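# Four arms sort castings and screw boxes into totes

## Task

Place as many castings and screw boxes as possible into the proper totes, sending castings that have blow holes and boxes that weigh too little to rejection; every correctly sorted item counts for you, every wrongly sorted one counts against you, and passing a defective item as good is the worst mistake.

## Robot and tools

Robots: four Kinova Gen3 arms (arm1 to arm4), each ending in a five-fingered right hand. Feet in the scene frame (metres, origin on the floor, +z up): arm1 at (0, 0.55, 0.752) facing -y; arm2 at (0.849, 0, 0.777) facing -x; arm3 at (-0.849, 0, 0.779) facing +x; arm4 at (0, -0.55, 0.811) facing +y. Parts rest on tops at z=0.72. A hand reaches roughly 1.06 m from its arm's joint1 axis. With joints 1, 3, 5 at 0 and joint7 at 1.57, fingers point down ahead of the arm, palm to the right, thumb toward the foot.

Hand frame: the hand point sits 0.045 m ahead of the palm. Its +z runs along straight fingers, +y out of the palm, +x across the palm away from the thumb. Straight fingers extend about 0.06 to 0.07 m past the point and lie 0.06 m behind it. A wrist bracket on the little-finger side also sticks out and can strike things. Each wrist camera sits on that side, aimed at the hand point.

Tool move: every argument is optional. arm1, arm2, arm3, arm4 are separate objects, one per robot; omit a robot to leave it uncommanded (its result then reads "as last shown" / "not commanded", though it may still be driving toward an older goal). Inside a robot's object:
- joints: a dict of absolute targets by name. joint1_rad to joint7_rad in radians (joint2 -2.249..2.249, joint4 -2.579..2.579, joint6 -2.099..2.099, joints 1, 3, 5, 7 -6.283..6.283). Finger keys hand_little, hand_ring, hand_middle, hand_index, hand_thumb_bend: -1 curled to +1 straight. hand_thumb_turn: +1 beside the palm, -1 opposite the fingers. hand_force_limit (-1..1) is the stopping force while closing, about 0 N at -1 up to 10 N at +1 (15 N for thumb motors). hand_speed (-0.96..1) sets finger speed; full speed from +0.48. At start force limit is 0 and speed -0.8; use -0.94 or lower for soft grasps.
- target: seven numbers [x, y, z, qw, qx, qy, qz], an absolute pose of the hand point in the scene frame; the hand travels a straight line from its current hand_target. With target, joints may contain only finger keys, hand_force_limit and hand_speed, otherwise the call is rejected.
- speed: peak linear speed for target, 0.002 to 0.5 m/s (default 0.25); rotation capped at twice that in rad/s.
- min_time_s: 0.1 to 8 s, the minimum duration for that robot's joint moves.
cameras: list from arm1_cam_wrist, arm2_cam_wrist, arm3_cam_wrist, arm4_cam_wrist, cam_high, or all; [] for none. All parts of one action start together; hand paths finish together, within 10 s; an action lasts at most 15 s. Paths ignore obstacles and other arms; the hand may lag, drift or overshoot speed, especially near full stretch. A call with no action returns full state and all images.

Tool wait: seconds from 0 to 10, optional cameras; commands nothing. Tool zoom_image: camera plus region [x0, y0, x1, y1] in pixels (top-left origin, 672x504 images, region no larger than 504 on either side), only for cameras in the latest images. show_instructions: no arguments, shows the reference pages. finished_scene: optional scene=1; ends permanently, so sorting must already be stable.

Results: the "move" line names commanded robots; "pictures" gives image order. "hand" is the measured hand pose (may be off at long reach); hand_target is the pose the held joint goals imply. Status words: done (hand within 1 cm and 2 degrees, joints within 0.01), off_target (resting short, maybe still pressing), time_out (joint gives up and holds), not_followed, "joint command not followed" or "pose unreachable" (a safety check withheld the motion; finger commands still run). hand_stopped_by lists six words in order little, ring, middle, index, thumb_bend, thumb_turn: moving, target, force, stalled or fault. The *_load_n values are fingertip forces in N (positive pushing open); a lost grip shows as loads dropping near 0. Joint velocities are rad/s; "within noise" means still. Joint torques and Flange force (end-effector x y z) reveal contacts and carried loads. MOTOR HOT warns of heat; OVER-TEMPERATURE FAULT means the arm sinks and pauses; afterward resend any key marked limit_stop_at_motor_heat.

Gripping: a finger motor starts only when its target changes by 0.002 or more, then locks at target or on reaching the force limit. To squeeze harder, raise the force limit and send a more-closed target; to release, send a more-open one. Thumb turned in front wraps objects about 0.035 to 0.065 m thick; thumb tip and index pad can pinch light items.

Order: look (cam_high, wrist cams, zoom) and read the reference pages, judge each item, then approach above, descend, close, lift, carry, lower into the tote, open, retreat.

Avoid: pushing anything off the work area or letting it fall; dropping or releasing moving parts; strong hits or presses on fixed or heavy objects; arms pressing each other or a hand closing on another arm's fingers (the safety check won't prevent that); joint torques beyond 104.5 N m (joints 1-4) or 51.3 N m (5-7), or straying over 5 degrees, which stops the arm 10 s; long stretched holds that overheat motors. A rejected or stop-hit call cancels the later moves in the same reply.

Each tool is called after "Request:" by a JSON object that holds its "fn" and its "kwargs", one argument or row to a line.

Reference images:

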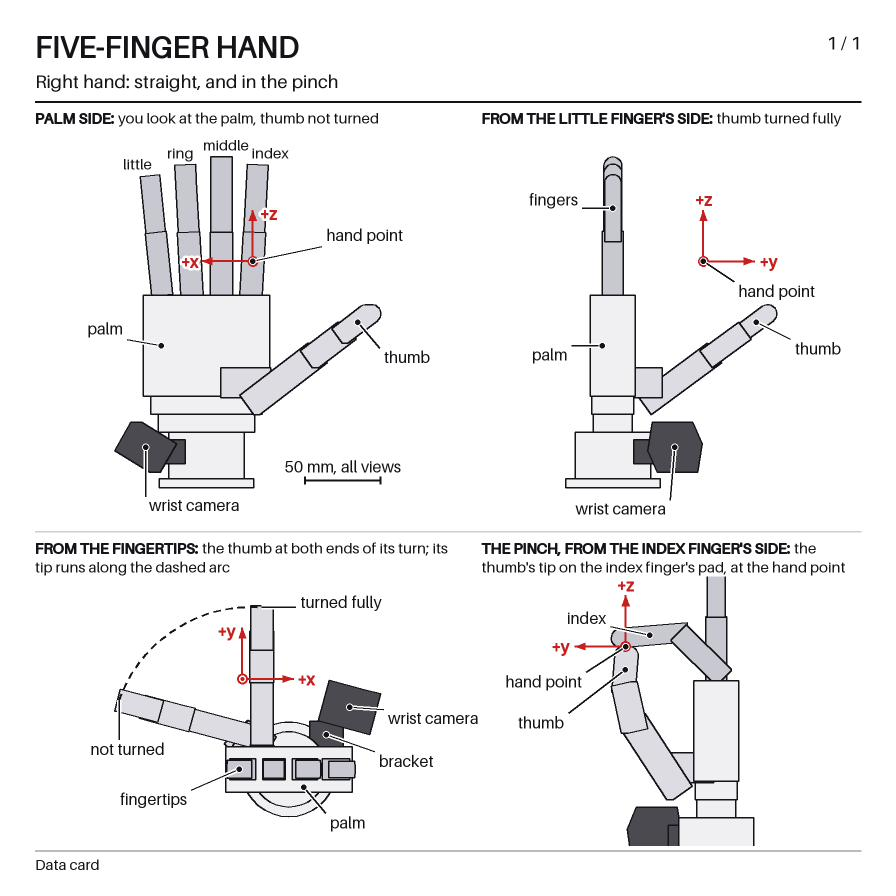

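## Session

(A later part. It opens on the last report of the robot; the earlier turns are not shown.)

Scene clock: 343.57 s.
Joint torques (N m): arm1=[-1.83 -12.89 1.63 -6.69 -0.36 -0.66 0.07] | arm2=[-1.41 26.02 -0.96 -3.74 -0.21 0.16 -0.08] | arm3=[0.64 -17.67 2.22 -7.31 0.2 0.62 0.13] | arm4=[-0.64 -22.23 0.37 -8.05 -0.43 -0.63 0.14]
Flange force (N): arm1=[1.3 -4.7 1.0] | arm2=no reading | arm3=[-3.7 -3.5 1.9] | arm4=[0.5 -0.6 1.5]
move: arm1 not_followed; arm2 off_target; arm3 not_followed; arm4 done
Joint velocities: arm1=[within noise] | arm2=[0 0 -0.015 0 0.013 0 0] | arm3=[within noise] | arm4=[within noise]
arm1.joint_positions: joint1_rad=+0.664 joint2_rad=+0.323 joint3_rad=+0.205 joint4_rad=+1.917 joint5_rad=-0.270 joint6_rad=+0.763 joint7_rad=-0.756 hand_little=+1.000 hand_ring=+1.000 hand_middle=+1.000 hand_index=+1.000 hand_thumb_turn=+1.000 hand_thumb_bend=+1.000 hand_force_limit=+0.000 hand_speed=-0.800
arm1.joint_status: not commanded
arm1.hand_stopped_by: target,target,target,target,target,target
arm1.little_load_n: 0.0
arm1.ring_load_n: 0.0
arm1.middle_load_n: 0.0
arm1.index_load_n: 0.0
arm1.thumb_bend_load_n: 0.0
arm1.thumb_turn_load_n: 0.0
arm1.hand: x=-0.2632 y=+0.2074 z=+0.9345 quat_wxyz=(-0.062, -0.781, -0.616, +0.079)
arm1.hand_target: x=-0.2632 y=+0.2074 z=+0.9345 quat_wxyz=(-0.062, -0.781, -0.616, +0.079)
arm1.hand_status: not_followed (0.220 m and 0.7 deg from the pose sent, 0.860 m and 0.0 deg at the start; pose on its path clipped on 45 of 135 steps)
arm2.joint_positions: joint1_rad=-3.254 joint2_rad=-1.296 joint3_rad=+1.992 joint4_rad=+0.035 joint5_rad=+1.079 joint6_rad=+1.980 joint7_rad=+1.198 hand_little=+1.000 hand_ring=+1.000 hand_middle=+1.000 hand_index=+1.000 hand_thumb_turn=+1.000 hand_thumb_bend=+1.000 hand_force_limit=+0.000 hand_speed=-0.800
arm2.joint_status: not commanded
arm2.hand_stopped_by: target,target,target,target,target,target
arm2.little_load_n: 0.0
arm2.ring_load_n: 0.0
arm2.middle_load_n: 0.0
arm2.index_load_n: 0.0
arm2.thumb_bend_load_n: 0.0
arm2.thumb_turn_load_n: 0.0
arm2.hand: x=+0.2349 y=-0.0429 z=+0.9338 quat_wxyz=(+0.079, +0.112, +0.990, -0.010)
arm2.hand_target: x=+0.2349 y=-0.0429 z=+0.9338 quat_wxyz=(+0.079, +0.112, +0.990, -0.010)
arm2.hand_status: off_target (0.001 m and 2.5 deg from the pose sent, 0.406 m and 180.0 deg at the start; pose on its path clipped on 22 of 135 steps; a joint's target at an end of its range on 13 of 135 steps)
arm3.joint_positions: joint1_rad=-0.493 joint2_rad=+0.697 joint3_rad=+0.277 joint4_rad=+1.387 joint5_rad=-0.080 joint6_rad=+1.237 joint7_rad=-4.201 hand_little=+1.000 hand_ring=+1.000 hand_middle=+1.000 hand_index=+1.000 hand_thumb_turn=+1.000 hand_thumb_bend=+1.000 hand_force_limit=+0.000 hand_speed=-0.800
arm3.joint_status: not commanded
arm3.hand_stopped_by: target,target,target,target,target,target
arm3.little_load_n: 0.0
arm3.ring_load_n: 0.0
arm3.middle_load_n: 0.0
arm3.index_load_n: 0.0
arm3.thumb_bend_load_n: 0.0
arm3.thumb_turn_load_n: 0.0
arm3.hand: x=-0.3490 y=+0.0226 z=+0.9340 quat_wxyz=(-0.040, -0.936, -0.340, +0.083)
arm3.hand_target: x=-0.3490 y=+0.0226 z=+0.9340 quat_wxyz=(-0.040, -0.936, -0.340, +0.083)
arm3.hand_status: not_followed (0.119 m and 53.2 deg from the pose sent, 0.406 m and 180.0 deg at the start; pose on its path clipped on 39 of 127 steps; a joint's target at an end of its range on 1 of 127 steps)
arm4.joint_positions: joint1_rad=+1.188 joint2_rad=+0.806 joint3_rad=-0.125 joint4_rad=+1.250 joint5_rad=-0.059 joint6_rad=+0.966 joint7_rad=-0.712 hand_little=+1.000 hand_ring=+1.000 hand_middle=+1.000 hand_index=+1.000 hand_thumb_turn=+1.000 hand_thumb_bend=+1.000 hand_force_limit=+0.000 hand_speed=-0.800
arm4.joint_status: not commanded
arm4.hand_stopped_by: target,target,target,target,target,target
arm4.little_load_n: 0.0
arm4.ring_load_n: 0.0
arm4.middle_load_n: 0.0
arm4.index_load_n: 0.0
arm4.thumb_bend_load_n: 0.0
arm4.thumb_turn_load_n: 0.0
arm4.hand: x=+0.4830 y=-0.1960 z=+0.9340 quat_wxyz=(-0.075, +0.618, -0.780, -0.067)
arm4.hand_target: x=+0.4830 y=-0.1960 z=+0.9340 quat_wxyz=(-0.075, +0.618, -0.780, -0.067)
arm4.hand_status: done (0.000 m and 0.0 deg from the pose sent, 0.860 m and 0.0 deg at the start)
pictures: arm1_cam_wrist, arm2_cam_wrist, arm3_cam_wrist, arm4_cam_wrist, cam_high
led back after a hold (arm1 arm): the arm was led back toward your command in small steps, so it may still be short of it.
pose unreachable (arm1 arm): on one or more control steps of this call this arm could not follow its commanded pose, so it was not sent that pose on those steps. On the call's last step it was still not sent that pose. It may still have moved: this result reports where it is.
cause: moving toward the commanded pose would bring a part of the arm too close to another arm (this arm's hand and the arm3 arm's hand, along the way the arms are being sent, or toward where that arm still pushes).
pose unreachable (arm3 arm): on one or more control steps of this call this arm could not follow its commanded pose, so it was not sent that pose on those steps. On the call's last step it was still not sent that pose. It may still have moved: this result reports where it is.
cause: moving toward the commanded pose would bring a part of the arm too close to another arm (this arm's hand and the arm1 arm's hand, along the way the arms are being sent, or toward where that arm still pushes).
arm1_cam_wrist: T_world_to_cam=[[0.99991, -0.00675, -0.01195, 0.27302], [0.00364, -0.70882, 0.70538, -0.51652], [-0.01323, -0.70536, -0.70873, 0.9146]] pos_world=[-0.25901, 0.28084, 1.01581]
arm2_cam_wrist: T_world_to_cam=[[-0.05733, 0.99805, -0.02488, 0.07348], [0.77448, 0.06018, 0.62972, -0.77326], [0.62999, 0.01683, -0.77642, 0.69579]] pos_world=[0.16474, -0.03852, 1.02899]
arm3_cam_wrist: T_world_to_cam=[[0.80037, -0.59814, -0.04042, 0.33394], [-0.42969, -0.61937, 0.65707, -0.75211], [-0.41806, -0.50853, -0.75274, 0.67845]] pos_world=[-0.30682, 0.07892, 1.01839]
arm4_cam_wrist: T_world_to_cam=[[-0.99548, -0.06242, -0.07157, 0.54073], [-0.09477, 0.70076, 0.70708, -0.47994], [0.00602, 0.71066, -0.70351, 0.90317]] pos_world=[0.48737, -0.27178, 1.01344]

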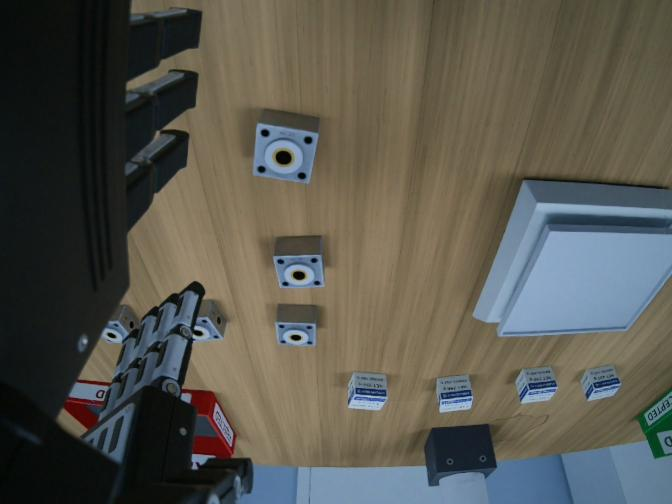

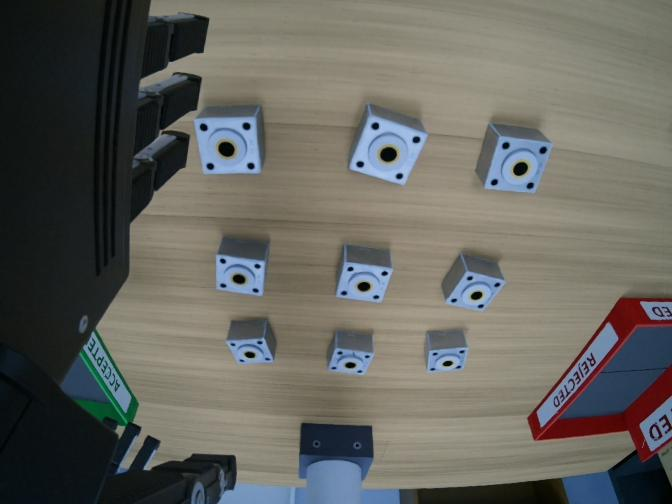

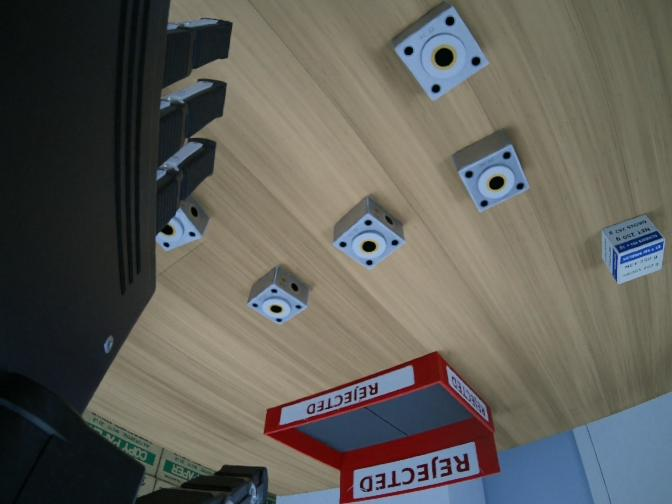

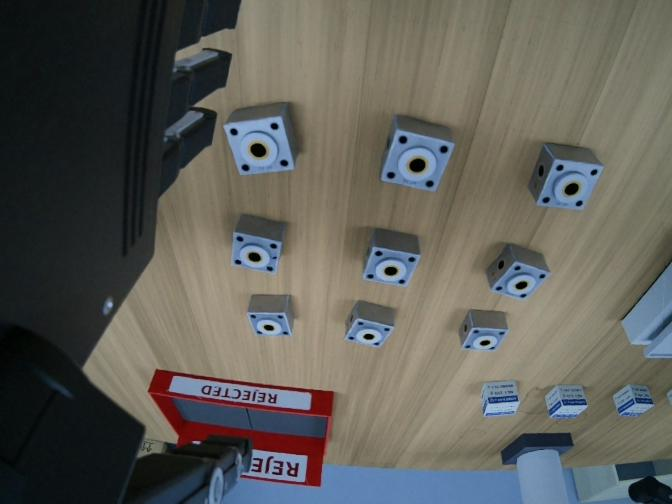

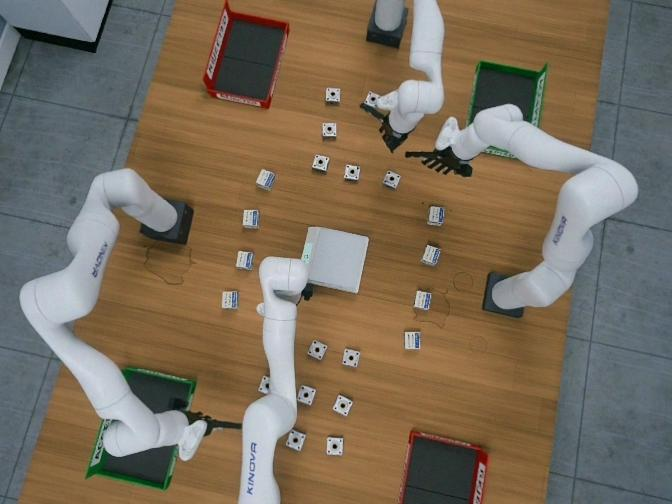

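Request:
{"fn": "zoom_image", "kwargs": {
  "camera": "arm4_cam_wrist",
  "region": [130, 350, 350, 500]
}}

Request:
{"fn": "zoom_image", "kwargs": {
  "camera": "arm3_cam_wrist",
  "region": [250, 340, 520, 504]
}}

Request:
{"fn": "zoom_image", "kwargs": {
  "camera": "arm2_cam_wrist",
  "region": [500, 270, 672, 480]
}}

Request:
{"fn": "zoom_image", "kwargs": {
  "camera": "cam_high",
  "region": [180, 0, 310, 120]
}}

Request:
{"fn": "zoom_image", "kwargs": {
  "camera": "cam_high",
  "region": [440, 40, 570, 170]
}}

Request:
{"fn": "zoom_image", "kwargs": {
  "camera": "cam_high",
  "region": [70, 350, 210, 500]
}}

Request:
{"fn": "zoom_image", "kwargs": {
  "camera": "cam_high",
  "region": [380, 400, 500, 504]
}}

Scaled by 2.291 from the camera's image (finer frame: 960x720).

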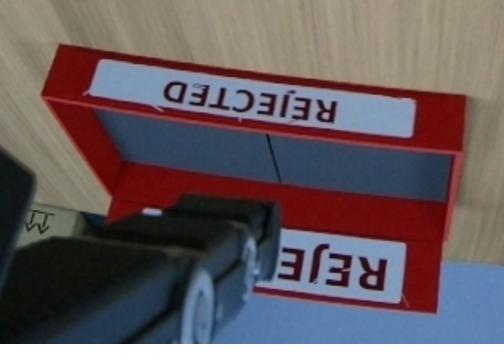

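Scaled by 1.867 from the camera's image (finer frame: 960x720).

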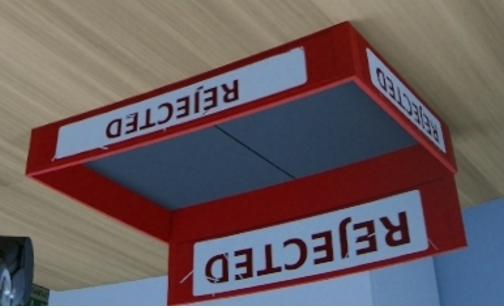

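Scaled by 2.400 from the camera's image (finer frame: 960x720).

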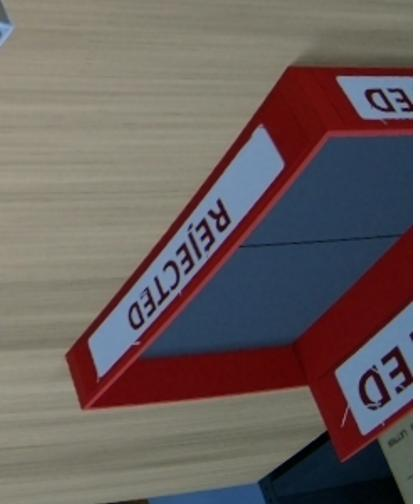

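Scaled by 3.877 from the camera's image (finer frame: 960x720).

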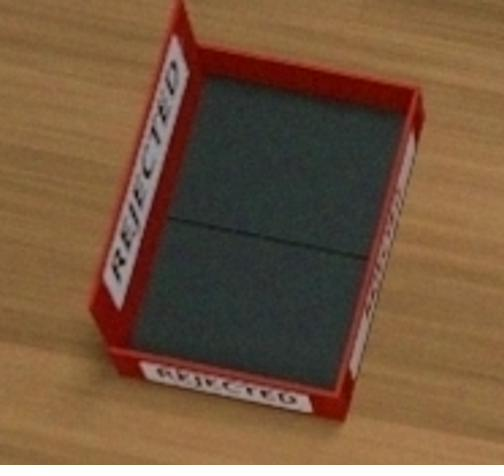

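Scaled by 3.877 from the camera's image (finer frame: 960x720).

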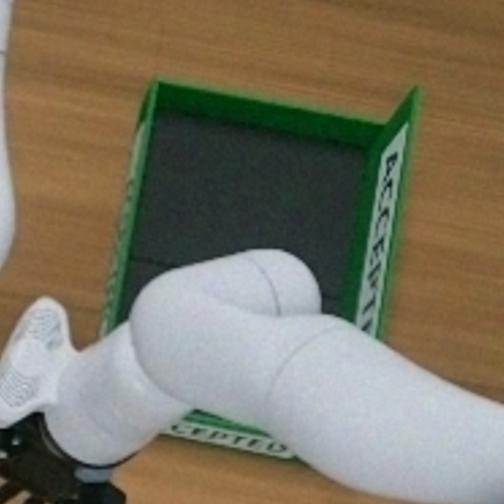

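Scaled by 3.360 from the camera's image (finer frame: 960x720).

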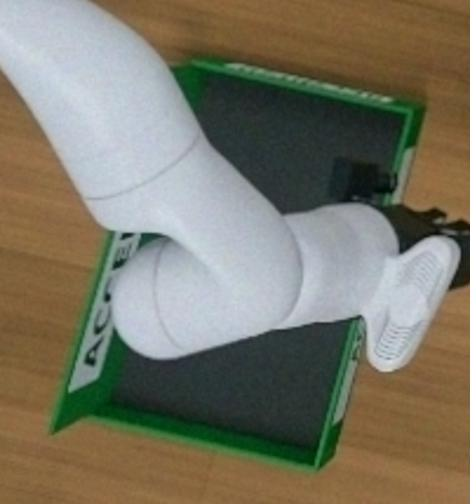

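Scaled by 4.200 from the camera's image (finer frame: 960x720).

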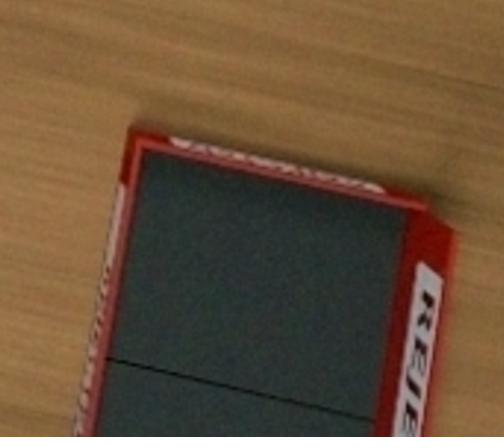

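Request:
{"fn": "zoom_image", "kwargs": {
  "camera": "arm3_cam_wrist",
  "region": [585, 200, 672, 300]
}}

Request:
{"fn": "zoom_image", "kwargs": {
  "camera": "arm1_cam_wrist",
  "region": [330, 355, 490, 425]
}}

Request:
{"fn": "zoom_image", "kwargs": {
  "camera": "arm1_cam_wrist",
  "region": [240, 100, 340, 200]
}}

Request:
{"fn": "zoom_image", "kwargs": {
  "camera": "arm1_cam_wrist",
  "region": [260, 225, 340, 355]
}}

Request:
{"fn": "zoom_image", "kwargs": {
  "camera": "arm3_cam_wrist",
  "region": [385, 0, 535, 220]
}}

Request:
{"fn": "zoom_image", "kwargs": {
  "camera": "arm3_cam_wrist",
  "region": [240, 190, 420, 330]
}}

Scaled by 5.040 from the camera's image (finer frame: 960x720).

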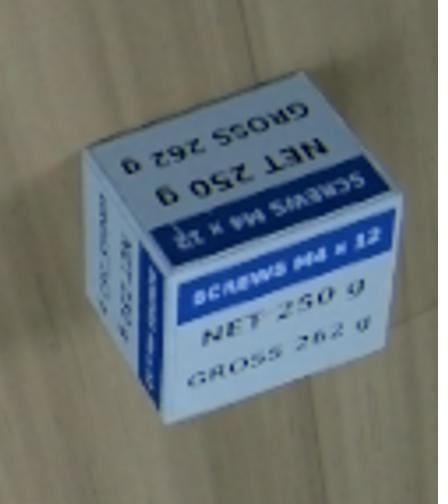

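Scaled by 3.150 from the camera's image (finer frame: 960x720).

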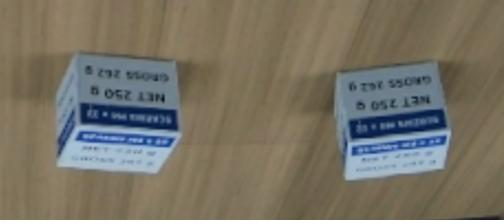

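Scaled by 5.040 from the camera's image (finer frame: 960x720).

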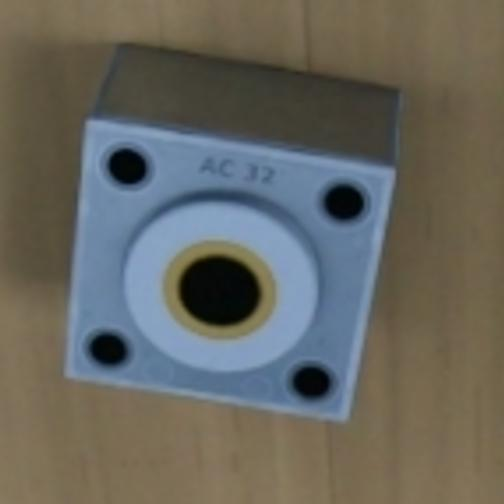

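Scaled by 3.877 from the camera's image (finer frame: 960x720).

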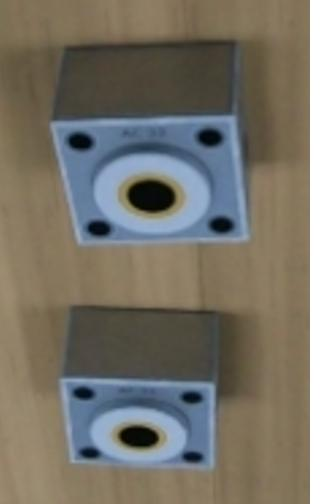

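Scaled by 2.291 from the camera's image (finer frame: 960x720).

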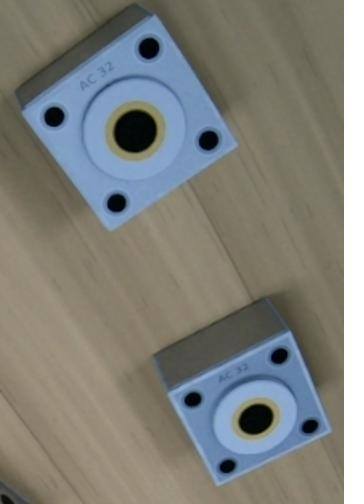

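Scaled by 2.800 from the camera's image (finer frame: 960x720).

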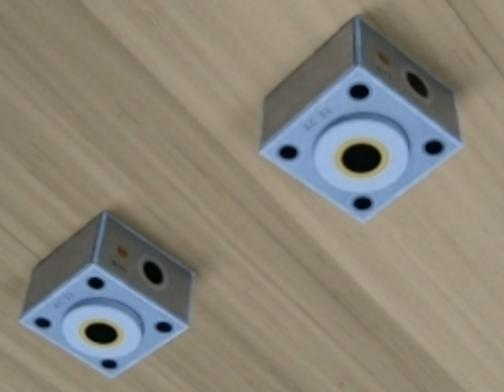

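Request:
{"fn": "zoom_image", "kwargs": {
  "camera": "arm1_cam_wrist",
  "region": [460, 160, 672, 350]
}}

Request:
{"fn": "zoom_image", "kwargs": {
  "camera": "cam_high",
  "region": [280, 210, 390, 310]
}}

Scaled by 2.377 from the camera's image (finer frame: 960x720).

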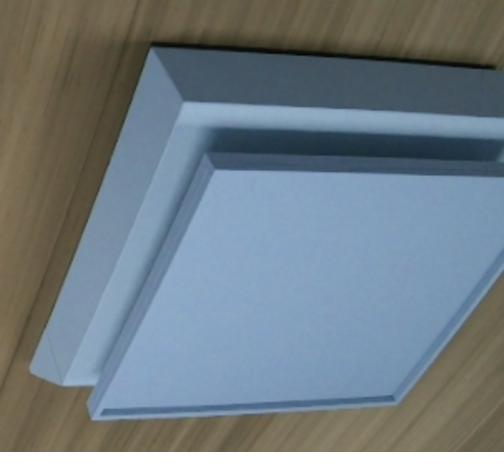

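Scaled by 4.582 from the camera's image (finer frame: 960x720).

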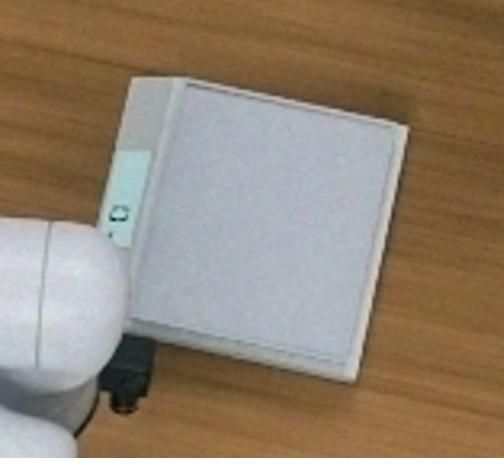

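Request:
{"fn": "move", "kwargs": {
  "arm1": {"target": [-0.483, 0.206, 0.934, 0.067, 0.780, 0.618, -0.075], "speed": 0.2},
  "arm2": {"joints": {"joint1_rad": 0.459, "joint2_rad": 0.885, "joint3_rad": 0.0, "joint4_rad": 1.586, "joint5_rad": -0.869, "joint6_rad": 1.398, "joint7_rad": 2.548, "hand_speed": 0.2, "hand_little": -1, "hand_ring": -1, "hand_middle": 0.6, "hand_index": 0.6, "hand_thumb_turn": -1, "hand_thumb_bend": 0.65}},
  "arm3": {"target": [-0.316, -0.1225, 0.86, 0.4848, -0.8747, 0, 0], "speed": 0.3, "joints": {"hand_speed": 0.2, "hand_little": -1, "hand_ring": -1, "hand_middle": 0.6, "hand_index": 0.6, "hand_thumb_turn": -1, "hand_thumb_bend": 0.65}},
  "arm4": {"target": [0.0635, -0.265, 0.86, 0.3428, -0.6185, 0.6185, -0.3428], "speed": 0.3, "joints": {"hand_speed": 0.2, "hand_little": -1, "hand_ring": -1, "hand_middle": 0.6, "hand_index": 0.6, "hand_thumb_turn": -1, "hand_thumb_bend": 0.65}},
  "cameras": ["all"]
}}

Scene clock: 1014.37 s.
Joint torques (N m): arm1=[-1.9 -20.46 2.21 -7.84 -0.52 -0.53 0.05] | arm2=[-1.4 -16.97 -1.84 -4.66 -1.35 1.44 -0.17] | arm3=[0.62 -22.82 -0.64 -6.84 -1.65 1.53 0.09] | arm4=[-0.25 -12.18 5.83 0.28 0.71 1.16 0.08]
Flange force (N): arm1=[2.0 -3.3 0.0] | arm2=[-5.8 -3.0 -2.5] | arm3=[-5.4 -3.0 4.1] | arm4=[1.6 3.4 3.1]
move: arm1 done; arm2 done; arm3 done; arm4 done
Joint velocities: within noise
arm1.joint_positions: joint1_rad=+0.981 joint2_rad=+0.733 joint3_rad=+0.211 joint4_rad=+1.208 joint5_rad=-0.343 joint6_rad=+1.120 joint7_rad=-0.520 hand_little=+1.000 hand_ring=+1.000 hand_middle=+1.000 hand_index=+1.000 hand_thumb_turn=+1.000 hand_thumb_bend=+1.000 hand_force_limit=+0.000 hand_speed=-0.800
arm1.joint_status: not commanded
arm1.hand_stopped_by: target,target,target,target,target,target
arm1.little_load_n: 0.0
arm1.ring_load_n: 0.0
arm1.middle_load_n: 0.0
arm1.index_load_n: 0.0
arm1.thumb_bend_load_n: 0.0
arm1.thumb_turn_load_n: 0.0
arm1.hand: x=-0.4830 y=+0.2060 z=+0.9340 quat_wxyz=(-0.067, -0.780, -0.618, +0.075)
arm1.hand_target: x=-0.4830 y=+0.2060 z=+0.9340 quat_wxyz=(-0.067, -0.780, -0.618, +0.075)
arm1.hand_status: done (0.000 m and 0.0 deg from the pose sent, 0.220 m and 0.7 deg at the start)
arm2.joint_positions: joint1_rad=+0.459 joint2_rad=+0.885 joint3_rad=+0.000 joint4_rad=+1.586 joint5_rad=-0.869 joint6_rad=+1.398 joint7_rad=+2.548 hand_little=-1.000 hand_ring=-1.000 hand_middle=+0.600 hand_index=+0.600 hand_thumb_turn=-1.000 hand_thumb_bend=+0.650 hand_force_limit=+0.000 hand_speed=+0.200
arm2.joint_status: all done
arm2.hand_stopped_by: target,target,target,target,target,target
arm2.little_load_n: 0.0
arm2.ring_load_n: 0.0
arm2.middle_load_n: 0.0
arm2.index_load_n: 0.0
arm2.thumb_bend_load_n: 0.0
arm2.thumb_turn_load_n: 0.0
arm2.hand: x=+0.4290 y=+0.0204 z=+0.8609 quat_wxyz=(-0.001, -0.001, +0.875, -0.485)
arm2.hand_target: x=+0.4290 y=+0.0204 z=+0.8609 quat_wxyz=(-0.001, -0.001, +0.875, -0.485)
arm2.hand_status: not commanded
arm3.joint_positions: joint1_rad=+0.476 joint2_rad=+1.185 joint3_rad=+0.034 joint4_rad=+0.855 joint5_rad=-0.855 joint6_rad=+1.728 joint7_rad=-4.022 hand_little=-1.000 hand_ring=-1.000 hand_middle=+0.600 hand_index=+0.600 hand_thumb_turn=-1.000 hand_thumb_bend=+0.650 hand_force_limit=+0.000 hand_speed=+0.200
arm3.joint_status: all done
arm3.hand_stopped_by: target,target,target,target,target,target
arm3.little_load_n: 0.5
arm3.ring_load_n: 0.0
arm3.middle_load_n: 0.0
arm3.index_load_n: 0.0
arm3.thumb_bend_load_n: 0.0
arm3.thumb_turn_load_n: 0.0
arm3.hand: x=-0.3160 y=-0.1225 z=+0.8600 quat_wxyz=(+0.485, -0.875, +0.000, +0.000)
arm3.hand_target: x=-0.3160 y=-0.1225 z=+0.8600 quat_wxyz=(+0.485, -0.875, +0.000, +0.000)
arm3.hand_status: done (0.000 m and 0.0 deg from the pose sent, 0.166 m and 73.9 deg at the start)
arm4.joint_positions: joint1_rad=-1.206 joint2_rad=+1.038 joint3_rad=+0.836 joint4_rad=+2.328 joint5_rad=+0.251 joint6_rad=+0.606 joint7_rad=-2.318 hand_little=-1.000 hand_ring=-1.000 hand_middle=+0.600 hand_index=+0.600 hand_thumb_turn=-1.000 hand_thumb_bend=+0.650 hand_force_limit=+0.000 hand_speed=+0.200
arm4.joint_status: all done
arm4.hand_stopped_by: target,target,target,target,target,target
arm4.little_load_n: 0.0
arm4.ring_load_n: 0.0
arm4.middle_load_n: 0.0
arm4.index_load_n: 0.0
arm4.thumb_bend_load_n: 0.0
arm4.thumb_turn_load_n: 0.0
arm4.hand: x=+0.0635 y=-0.2650 z=+0.8600 quat_wxyz=(-0.343, +0.618, -0.618, +0.343)
arm4.hand_target: x=+0.0635 y=-0.2650 z=+0.8600 quat_wxyz=(-0.343, +0.618, -0.618, +0.343)
arm4.hand_status: done (0.000 m and 0.0 deg from the pose sent, 0.432 m and 59.7 deg at the start; pose on its path clipped on 18 of 106 steps)
pictures: arm1_cam_wrist, arm2_cam_wrist, arm3_cam_wrist, arm4_cam_wrist, cam_high
arm1_cam_wrist: T_world_to_cam=[[1, -0.00124, -0.00102, 0.48146], [-0.00016, -0.70705, 0.70716, -0.52013], [-0.0016, -0.70716, -0.70705, 0.91478]] pos_world=[-0.48008, 0.27973, 1.01511]
arm2_cam_wrist: T_world_to_cam=[[-0.28193, 0.52709, -0.80168, 0.79439], [0.8311, 0.55165, 0.07043, -0.43442], [0.47937, -0.64642, -0.59359, 0.43663]] pos_world=[0.3757, 0.10318, 0.92662]
arm3_cam_wrist: T_world_to_cam=[[0.23521, -0.50212, -0.8322, 0.73192], [-0.83446, -0.54334, 0.09198, -0.41185], [-0.49835, 0.6728, -0.5468, 0.50503]] pos_world=[-0.26414, -0.19604, 0.92313]
arm4_cam_wrist: T_world_to_cam=[[-0.48563, -0.29807, -0.82178, 0.66386], [-0.6109, 0.78814, 0.07515, 0.18036], [0.62527, 0.53852, -0.56483, 0.69849]] pos_world=[-0.00418, -0.32043, 0.92652]

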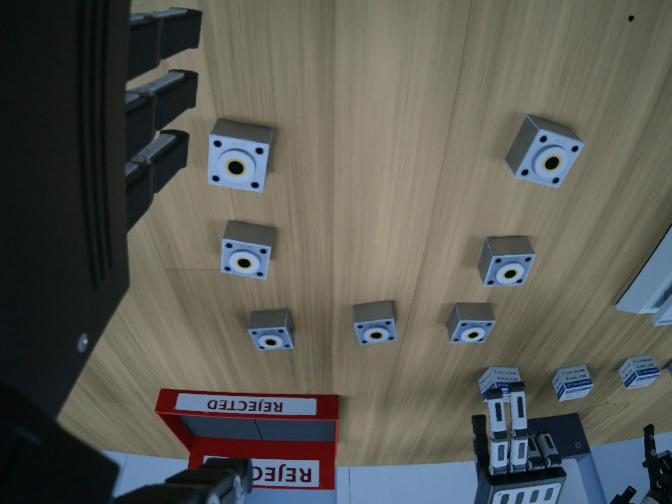

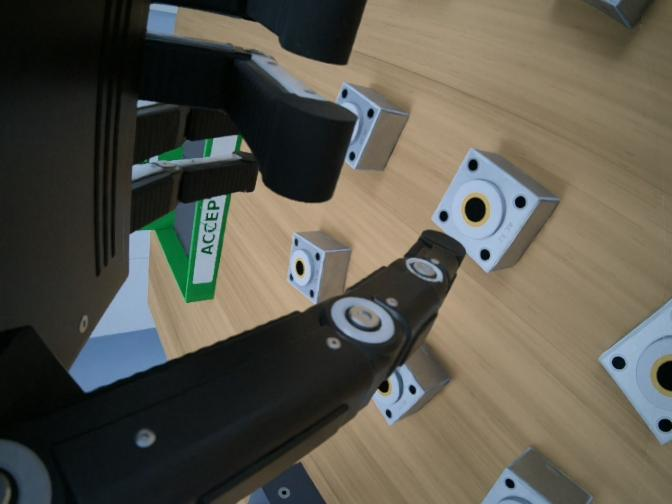

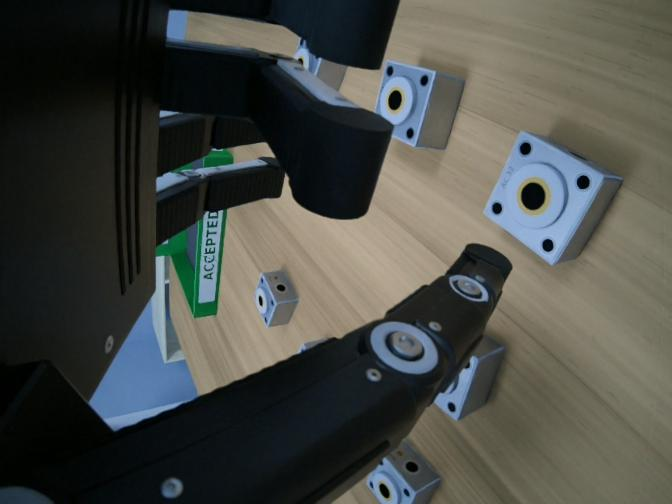

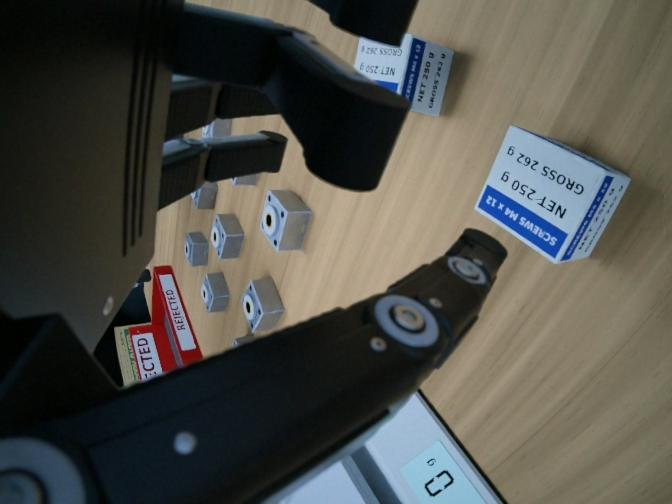

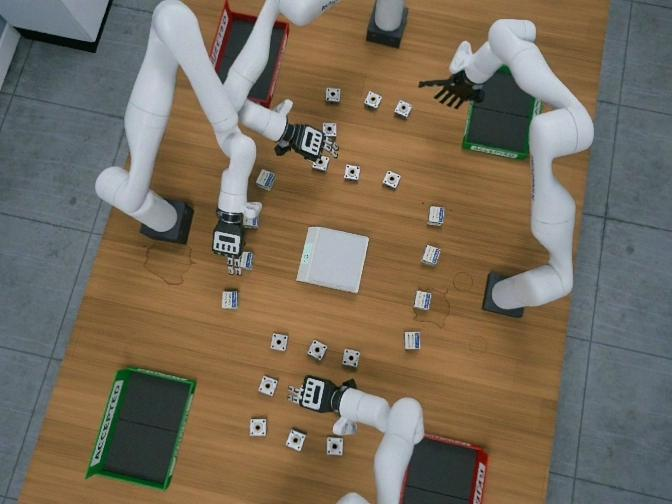

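Request:
{"fn": "zoom_image", "kwargs": {
  "camera": "cam_high",
  "region": [325, 330, 375, 380]
}}

Request:
{"fn": "zoom_image", "kwargs": {
  "camera": "cam_high",
  "region": [255, 320, 305, 370]
}}

Request:
{"fn": "zoom_image", "kwargs": {
  "camera": "cam_high",
  "region": [290, 325, 340, 375]
}}

Request:
{"fn": "zoom_image", "kwargs": {
  "camera": "arm3_cam_wrist",
  "region": [460, 110, 640, 290]
}}

Request:
{"fn": "zoom_image", "kwargs": {
  "camera": "arm2_cam_wrist",
  "region": [400, 120, 600, 300]
}}

Request:
{"fn": "zoom_image", "kwargs": {
  "camera": "arm1_cam_wrist",
  "region": [195, 105, 305, 215]
}}

Request:
{"fn": "zoom_image", "kwargs": {
  "camera": "arm1_cam_wrist",
  "region": [210, 210, 290, 290]
}}

Request:
{"fn": "zoom_image", "kwargs": {
  "camera": "arm1_cam_wrist",
  "region": [240, 295, 310, 365]
}}

Request:
{"fn": "zoom_image", "kwargs": {
  "camera": "arm1_cam_wrist",
  "region": [340, 290, 410, 360]
}}

Request:
{"fn": "zoom_image", "kwargs": {
  "camera": "arm1_cam_wrist",
  "region": [490, 100, 600, 210]
}}

Request:
{"fn": "zoom_image", "kwargs": {
  "camera": "arm3_cam_wrist",
  "region": [250, 260, 450, 504]
}}

Scaled by 10.080 from the camera's image (finer frame: 960x720).

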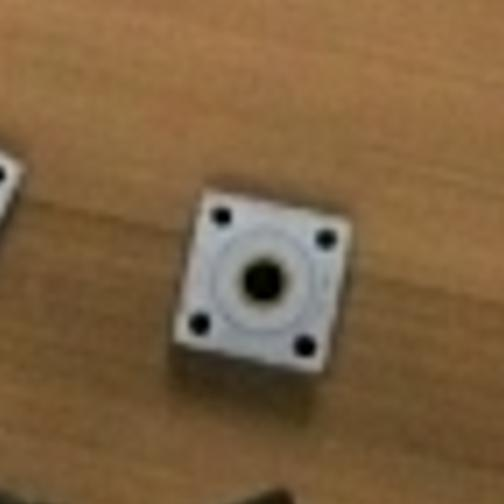

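Scaled by 10.080 from the camera's image (finer frame: 960x720).

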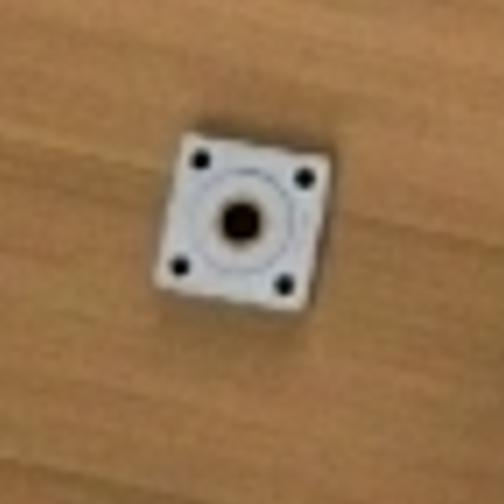

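Scaled by 10.080 from the camera's image (finer frame: 960x720).

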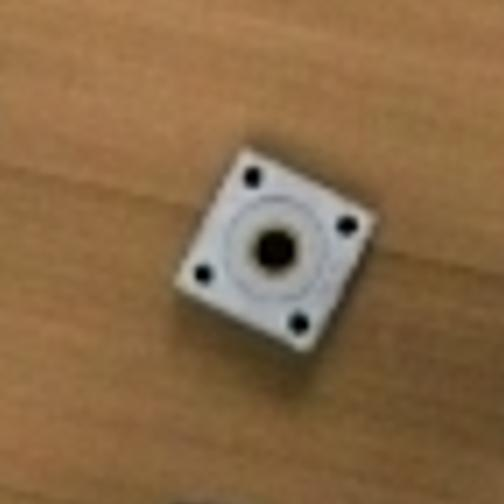

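Scaled by 2.800 from the camera's image (finer frame: 960x720).

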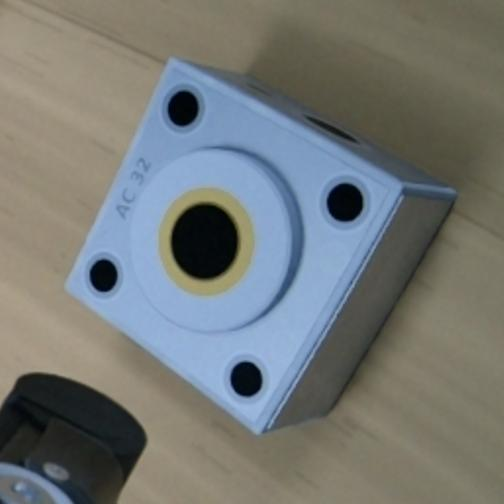

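Scaled by 2.520 from the camera's image (finer frame: 960x720).

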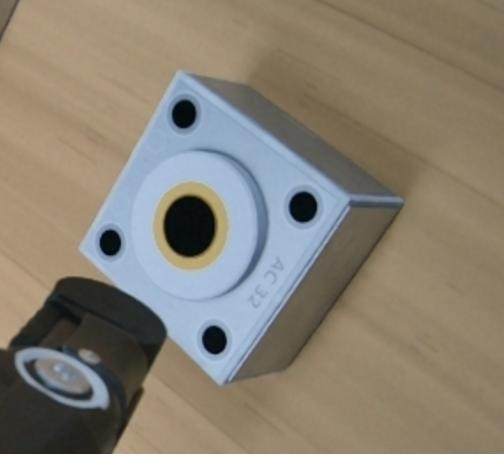

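Scaled by 4.582 from the camera's image (finer frame: 960x720).

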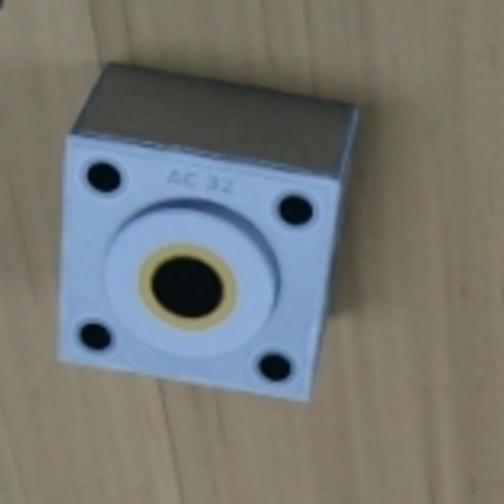

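Scaled by 6.300 from the camera's image (finer frame: 960x720).

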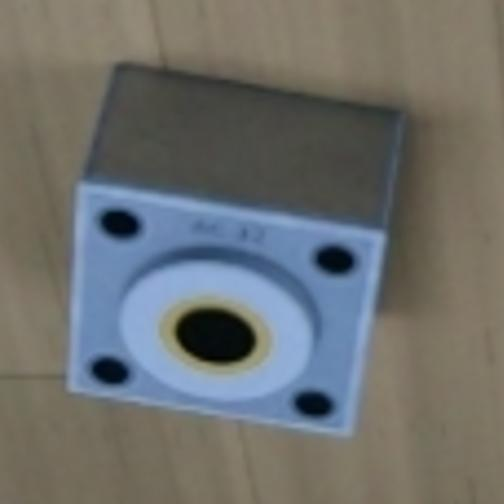

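Scaled by 7.200 from the camera's image (finer frame: 960x720).

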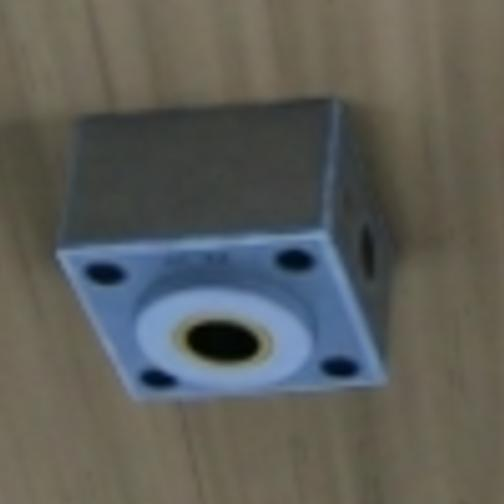

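Scaled by 7.200 from the camera's image (finer frame: 960x720).

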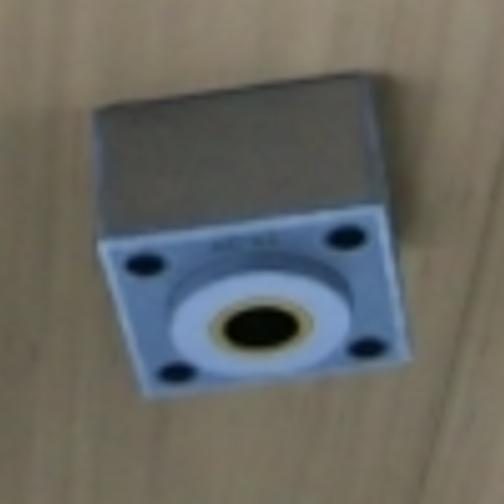

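Scaled by 4.582 from the camera's image (finer frame: 960x720).

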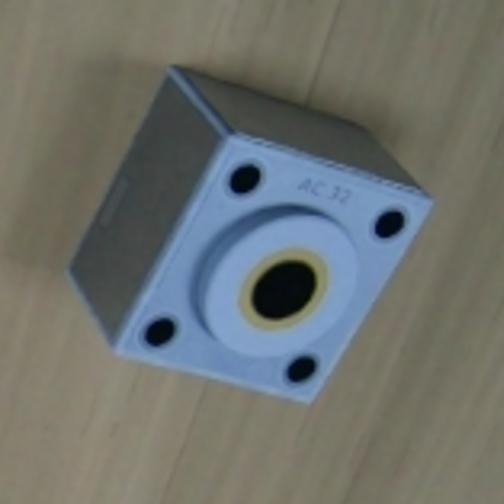

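Scaled by 2.066 from the camera's image (finer frame: 960x720).

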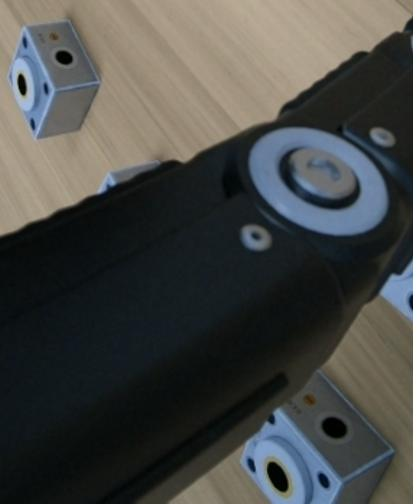

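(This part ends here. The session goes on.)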